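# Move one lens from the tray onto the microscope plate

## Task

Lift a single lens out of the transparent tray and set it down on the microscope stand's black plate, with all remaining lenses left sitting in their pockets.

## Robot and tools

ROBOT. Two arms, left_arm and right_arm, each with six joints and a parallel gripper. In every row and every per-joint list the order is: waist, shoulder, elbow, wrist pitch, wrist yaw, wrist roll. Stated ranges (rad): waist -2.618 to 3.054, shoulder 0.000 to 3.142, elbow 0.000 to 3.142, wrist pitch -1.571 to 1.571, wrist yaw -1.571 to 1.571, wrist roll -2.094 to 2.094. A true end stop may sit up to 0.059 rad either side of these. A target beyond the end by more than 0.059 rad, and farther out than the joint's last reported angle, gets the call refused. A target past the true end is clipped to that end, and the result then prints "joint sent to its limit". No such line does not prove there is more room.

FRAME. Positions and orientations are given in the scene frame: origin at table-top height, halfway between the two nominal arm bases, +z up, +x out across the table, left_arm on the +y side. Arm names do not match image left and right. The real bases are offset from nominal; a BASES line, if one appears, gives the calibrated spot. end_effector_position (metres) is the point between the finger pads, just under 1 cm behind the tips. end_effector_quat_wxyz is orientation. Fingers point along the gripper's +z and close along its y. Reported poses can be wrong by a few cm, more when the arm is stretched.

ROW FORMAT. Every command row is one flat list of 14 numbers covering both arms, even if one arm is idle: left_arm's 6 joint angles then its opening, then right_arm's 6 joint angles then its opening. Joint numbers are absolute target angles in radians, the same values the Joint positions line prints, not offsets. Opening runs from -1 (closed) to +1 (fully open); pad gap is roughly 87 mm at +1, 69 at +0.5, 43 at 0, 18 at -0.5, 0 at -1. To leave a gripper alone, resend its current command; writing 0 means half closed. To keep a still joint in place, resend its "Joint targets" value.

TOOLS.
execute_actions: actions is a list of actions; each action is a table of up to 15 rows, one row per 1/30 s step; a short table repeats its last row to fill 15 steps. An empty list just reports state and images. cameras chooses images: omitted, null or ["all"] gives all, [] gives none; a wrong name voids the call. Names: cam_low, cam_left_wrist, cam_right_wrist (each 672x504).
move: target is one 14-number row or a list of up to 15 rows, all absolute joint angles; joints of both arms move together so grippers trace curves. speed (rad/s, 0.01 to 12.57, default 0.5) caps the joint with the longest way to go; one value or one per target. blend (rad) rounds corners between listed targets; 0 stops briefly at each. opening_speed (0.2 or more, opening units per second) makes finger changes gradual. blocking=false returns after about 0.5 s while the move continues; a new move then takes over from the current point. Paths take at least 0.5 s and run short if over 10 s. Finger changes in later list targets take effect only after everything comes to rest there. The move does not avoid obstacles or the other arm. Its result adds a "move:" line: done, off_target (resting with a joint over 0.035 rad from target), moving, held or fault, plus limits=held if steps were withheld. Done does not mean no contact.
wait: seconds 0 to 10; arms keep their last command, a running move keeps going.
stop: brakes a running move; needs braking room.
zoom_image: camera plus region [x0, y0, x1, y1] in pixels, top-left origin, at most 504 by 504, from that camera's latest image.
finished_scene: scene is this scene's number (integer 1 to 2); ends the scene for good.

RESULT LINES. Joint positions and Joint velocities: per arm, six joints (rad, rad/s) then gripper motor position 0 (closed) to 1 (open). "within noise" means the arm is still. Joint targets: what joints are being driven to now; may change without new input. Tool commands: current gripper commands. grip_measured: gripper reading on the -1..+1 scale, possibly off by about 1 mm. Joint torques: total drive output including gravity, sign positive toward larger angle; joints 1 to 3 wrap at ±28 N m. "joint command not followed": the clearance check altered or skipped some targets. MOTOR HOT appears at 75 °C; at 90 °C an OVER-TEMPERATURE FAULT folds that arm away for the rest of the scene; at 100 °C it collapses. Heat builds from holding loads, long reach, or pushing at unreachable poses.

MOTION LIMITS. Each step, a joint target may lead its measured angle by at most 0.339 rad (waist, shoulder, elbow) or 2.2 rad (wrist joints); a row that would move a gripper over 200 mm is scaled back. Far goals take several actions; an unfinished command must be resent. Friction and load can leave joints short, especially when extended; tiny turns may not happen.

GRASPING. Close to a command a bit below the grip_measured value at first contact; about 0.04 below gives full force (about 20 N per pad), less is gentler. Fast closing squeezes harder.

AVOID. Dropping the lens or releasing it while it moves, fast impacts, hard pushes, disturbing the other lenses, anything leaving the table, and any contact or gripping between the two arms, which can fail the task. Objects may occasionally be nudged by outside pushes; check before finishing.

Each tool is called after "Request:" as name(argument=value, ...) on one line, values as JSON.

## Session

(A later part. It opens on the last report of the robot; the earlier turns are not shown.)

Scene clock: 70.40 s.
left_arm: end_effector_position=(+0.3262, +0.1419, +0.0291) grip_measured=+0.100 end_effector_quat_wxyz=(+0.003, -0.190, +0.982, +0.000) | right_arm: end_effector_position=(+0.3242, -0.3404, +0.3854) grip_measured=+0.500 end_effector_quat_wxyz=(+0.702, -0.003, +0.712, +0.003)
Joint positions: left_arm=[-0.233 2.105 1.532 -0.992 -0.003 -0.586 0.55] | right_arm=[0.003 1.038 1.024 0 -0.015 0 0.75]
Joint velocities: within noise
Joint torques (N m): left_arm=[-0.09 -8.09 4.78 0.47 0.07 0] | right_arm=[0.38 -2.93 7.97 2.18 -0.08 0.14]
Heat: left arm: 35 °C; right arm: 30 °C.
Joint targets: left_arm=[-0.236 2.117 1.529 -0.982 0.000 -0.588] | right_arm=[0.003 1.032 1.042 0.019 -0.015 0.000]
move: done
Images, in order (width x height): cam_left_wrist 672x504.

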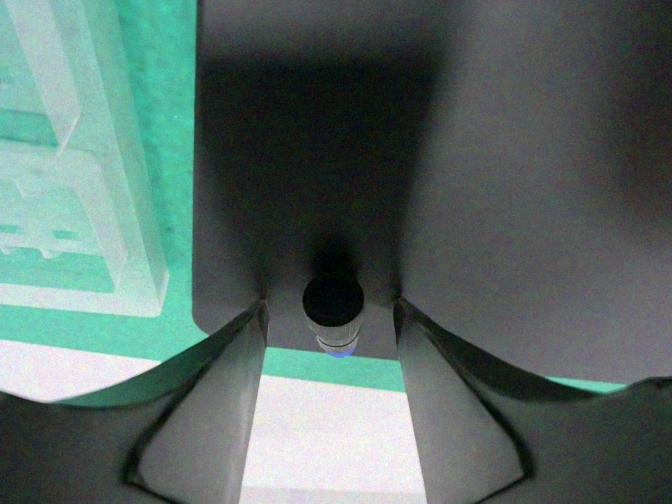

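Request:
move(target=[[-0.236,2.07,1.563,-0.988,0,-0.588,0.1,0.003,1.032,1.042,0.019,-0.015,0,0.5],[-0.236,2.03,1.62,-1.045,0,-0.588,0.1,0.003,1.032,1.042,0.019,-0.015,0,0.5]], speed=0.1, cameras=["cam_left_wrist"])

Request:
move(target=[[-0.236,1.99,1.625,-1.09,0,-0.588,0.1,0.003,1.032,1.042,0.019,-0.015,0,0.5],[-0.236,1.87,1.58,-1.22,0,-0.588,0.1,0.003,1.032,1.042,0.019,-0.015,0,0.5]], speed=0.25, cameras=["cam_left_wrist"])

Request:
zoom_image(camera="cam_left_wrist", region=[200, 50, 460, 310])

Scene clock: 72.93 s.
left_arm: end_effector_position=(+0.3389, +0.1393, +0.0554) grip_measured=+0.100 end_effector_quat_wxyz=(+0.028, -0.190, +0.981, -0.010) | right_arm: end_effector_position=(+0.3242, -0.3404, +0.3854) grip_measured=+0.500 end_effector_quat_wxyz=(+0.702, -0.003, +0.712, +0.003)
Joint positions: left_arm=[-0.233 2.074 1.598 -1.037 -0.003 -0.586 0.55] | right_arm=[0.003 1.038 1.024 0 -0.015 0 0.75]
Joint velocities: within noise
Joint torques (N m): left_arm=[-0.08 -12.59 7.2 0.37 0.07 0.01] | right_arm=[0.35 -2.93 7.94 2.15 -0.05 0.13]
Heat: left arm: 36 °C; right arm: 30 °C.
Joint targets: left_arm=[-0.236 2.030 1.620 -1.045 0.000 -0.588] | right_arm=[0.003 1.032 1.042 0.019 -0.015 0.000]
move: off_target (left_arm); left_arm: the shoulder is farthest, 0.044 rad from its target
Images, in order (width x height): cam_left_wrist 672x504.

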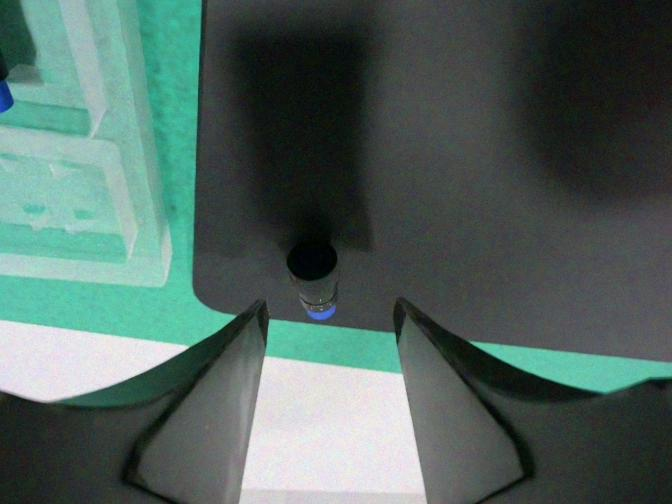

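Scene clock: 74.07 s.
left_arm: end_effector_position=(+0.3023, +0.1469, +0.1102) grip_measured=+0.100 end_effector_quat_wxyz=(+0.020, -0.190, +0.982, -0.007) | right_arm: end_effector_position=(+0.3242, -0.3404, +0.3854) grip_measured=+0.500 end_effector_quat_wxyz=(+0.702, -0.003, +0.712, +0.003)
Joint positions: left_arm=[-0.233 1.911 1.584 -1.202 -0.003 -0.586 0.55] | right_arm=[0.003 1.038 1.024 0 -0.015 0 0.75]
Joint velocities: within noise
Joint torques (N m): left_arm=[-0.08 -11.25 5 0.23 0.07 0] | right_arm=[0.29 -2.99 7.98 2.18 -0.07 0.13]
Heat: left arm: 37 °C; right arm: 30 °C.
Joint targets: left_arm=[-0.236 1.870 1.580 -1.220 0.000 -0.588] | right_arm=[0.003 1.032 1.042 0.019 -0.015 0.000]
move: off_target (left_arm); left_arm: the shoulder is farthest, 0.041 rad from its target
Images, in order (width x height): cam_left_wrist 672x504.

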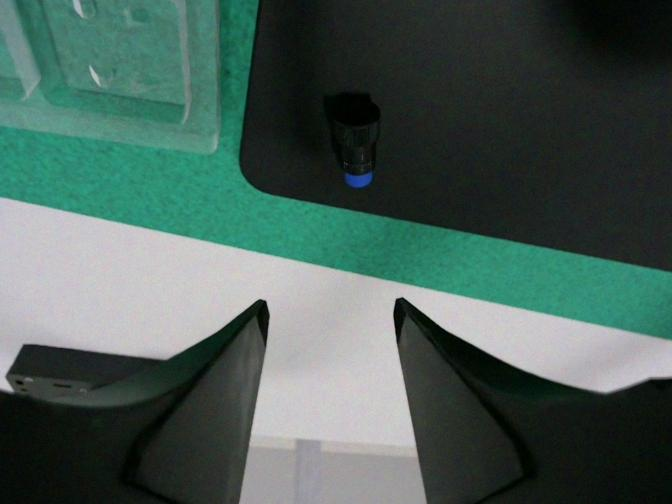

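Scaled by 1.938 from the camera's 672x504 image, which has a finer 960x720 frame.

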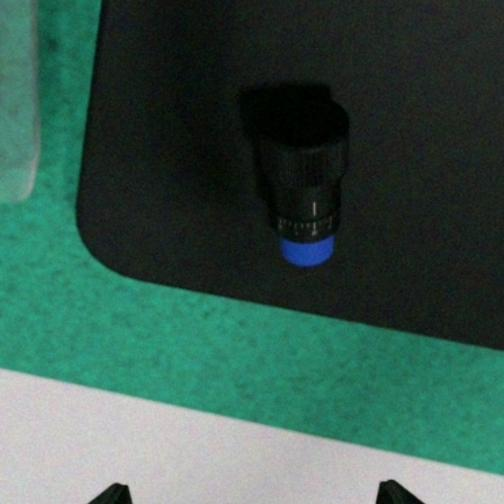

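Request:
wait(seconds=1, cameras=["cam_left_wrist","cam_low"])

Request:
zoom_image(camera="cam_low", region=[320, 200, 400, 270])

Scene clock: 75.60 s.
left_arm: end_effector_position=(+0.3023, +0.1469, +0.1102) grip_measured=+0.100 end_effector_quat_wxyz=(+0.020, -0.190, +0.982, -0.007) | right_arm: end_effector_position=(+0.3242, -0.3404, +0.3854) grip_measured=+0.500 end_effector_quat_wxyz=(+0.702, -0.003, +0.712, +0.003)
Joint positions: left_arm=[-0.233 1.911 1.584 -1.202 -0.003 -0.586 0.55] | right_arm=[0.003 1.038 1.024 0 -0.015 0 0.75]
Joint velocities: within noise
Joint torques (N m): left_arm=[-0.06 -11.22 5 0.22 0.07 0.01] | right_arm=[0.34 -2.93 7.95 2.14 -0.06 0.18]
Heat: left arm: 37 °C; right arm: 30 °C.
Joint targets: left_arm=[-0.236 1.870 1.580 -1.220 0.000 -0.588] | right_arm=[0.003 1.032 1.042 0.019 -0.015 0.000]
Tool commands: left_gripper/opening=+0.1 right_gripper/opening=+0.5
wait: 1.00 s; at rest from the start
Images, in order (width x height): cam_low 672x504, cam_left_wrist 672x504.

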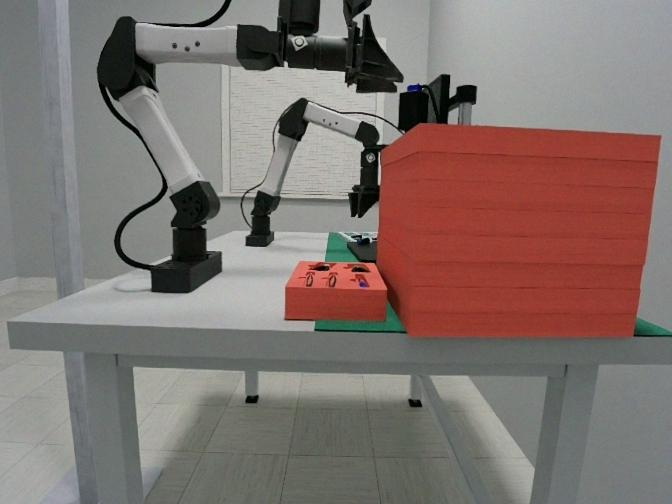

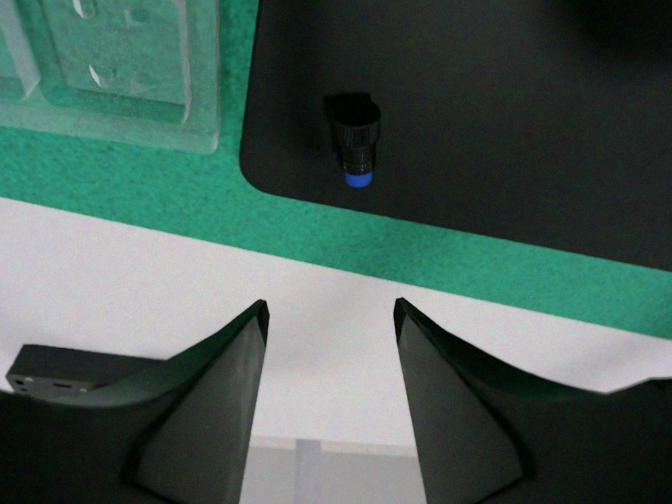

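Scaled by 6.300 from the camera's 672x504 image, which has a finer 960x720 frame.

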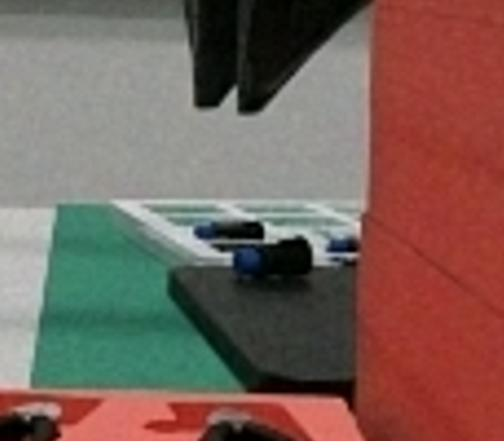

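The lens is lying still on the plate and the gripper is clear, so I'm ending scene 2.

Request:
finished_scene(scene=2)

The scene is finished: the task was done.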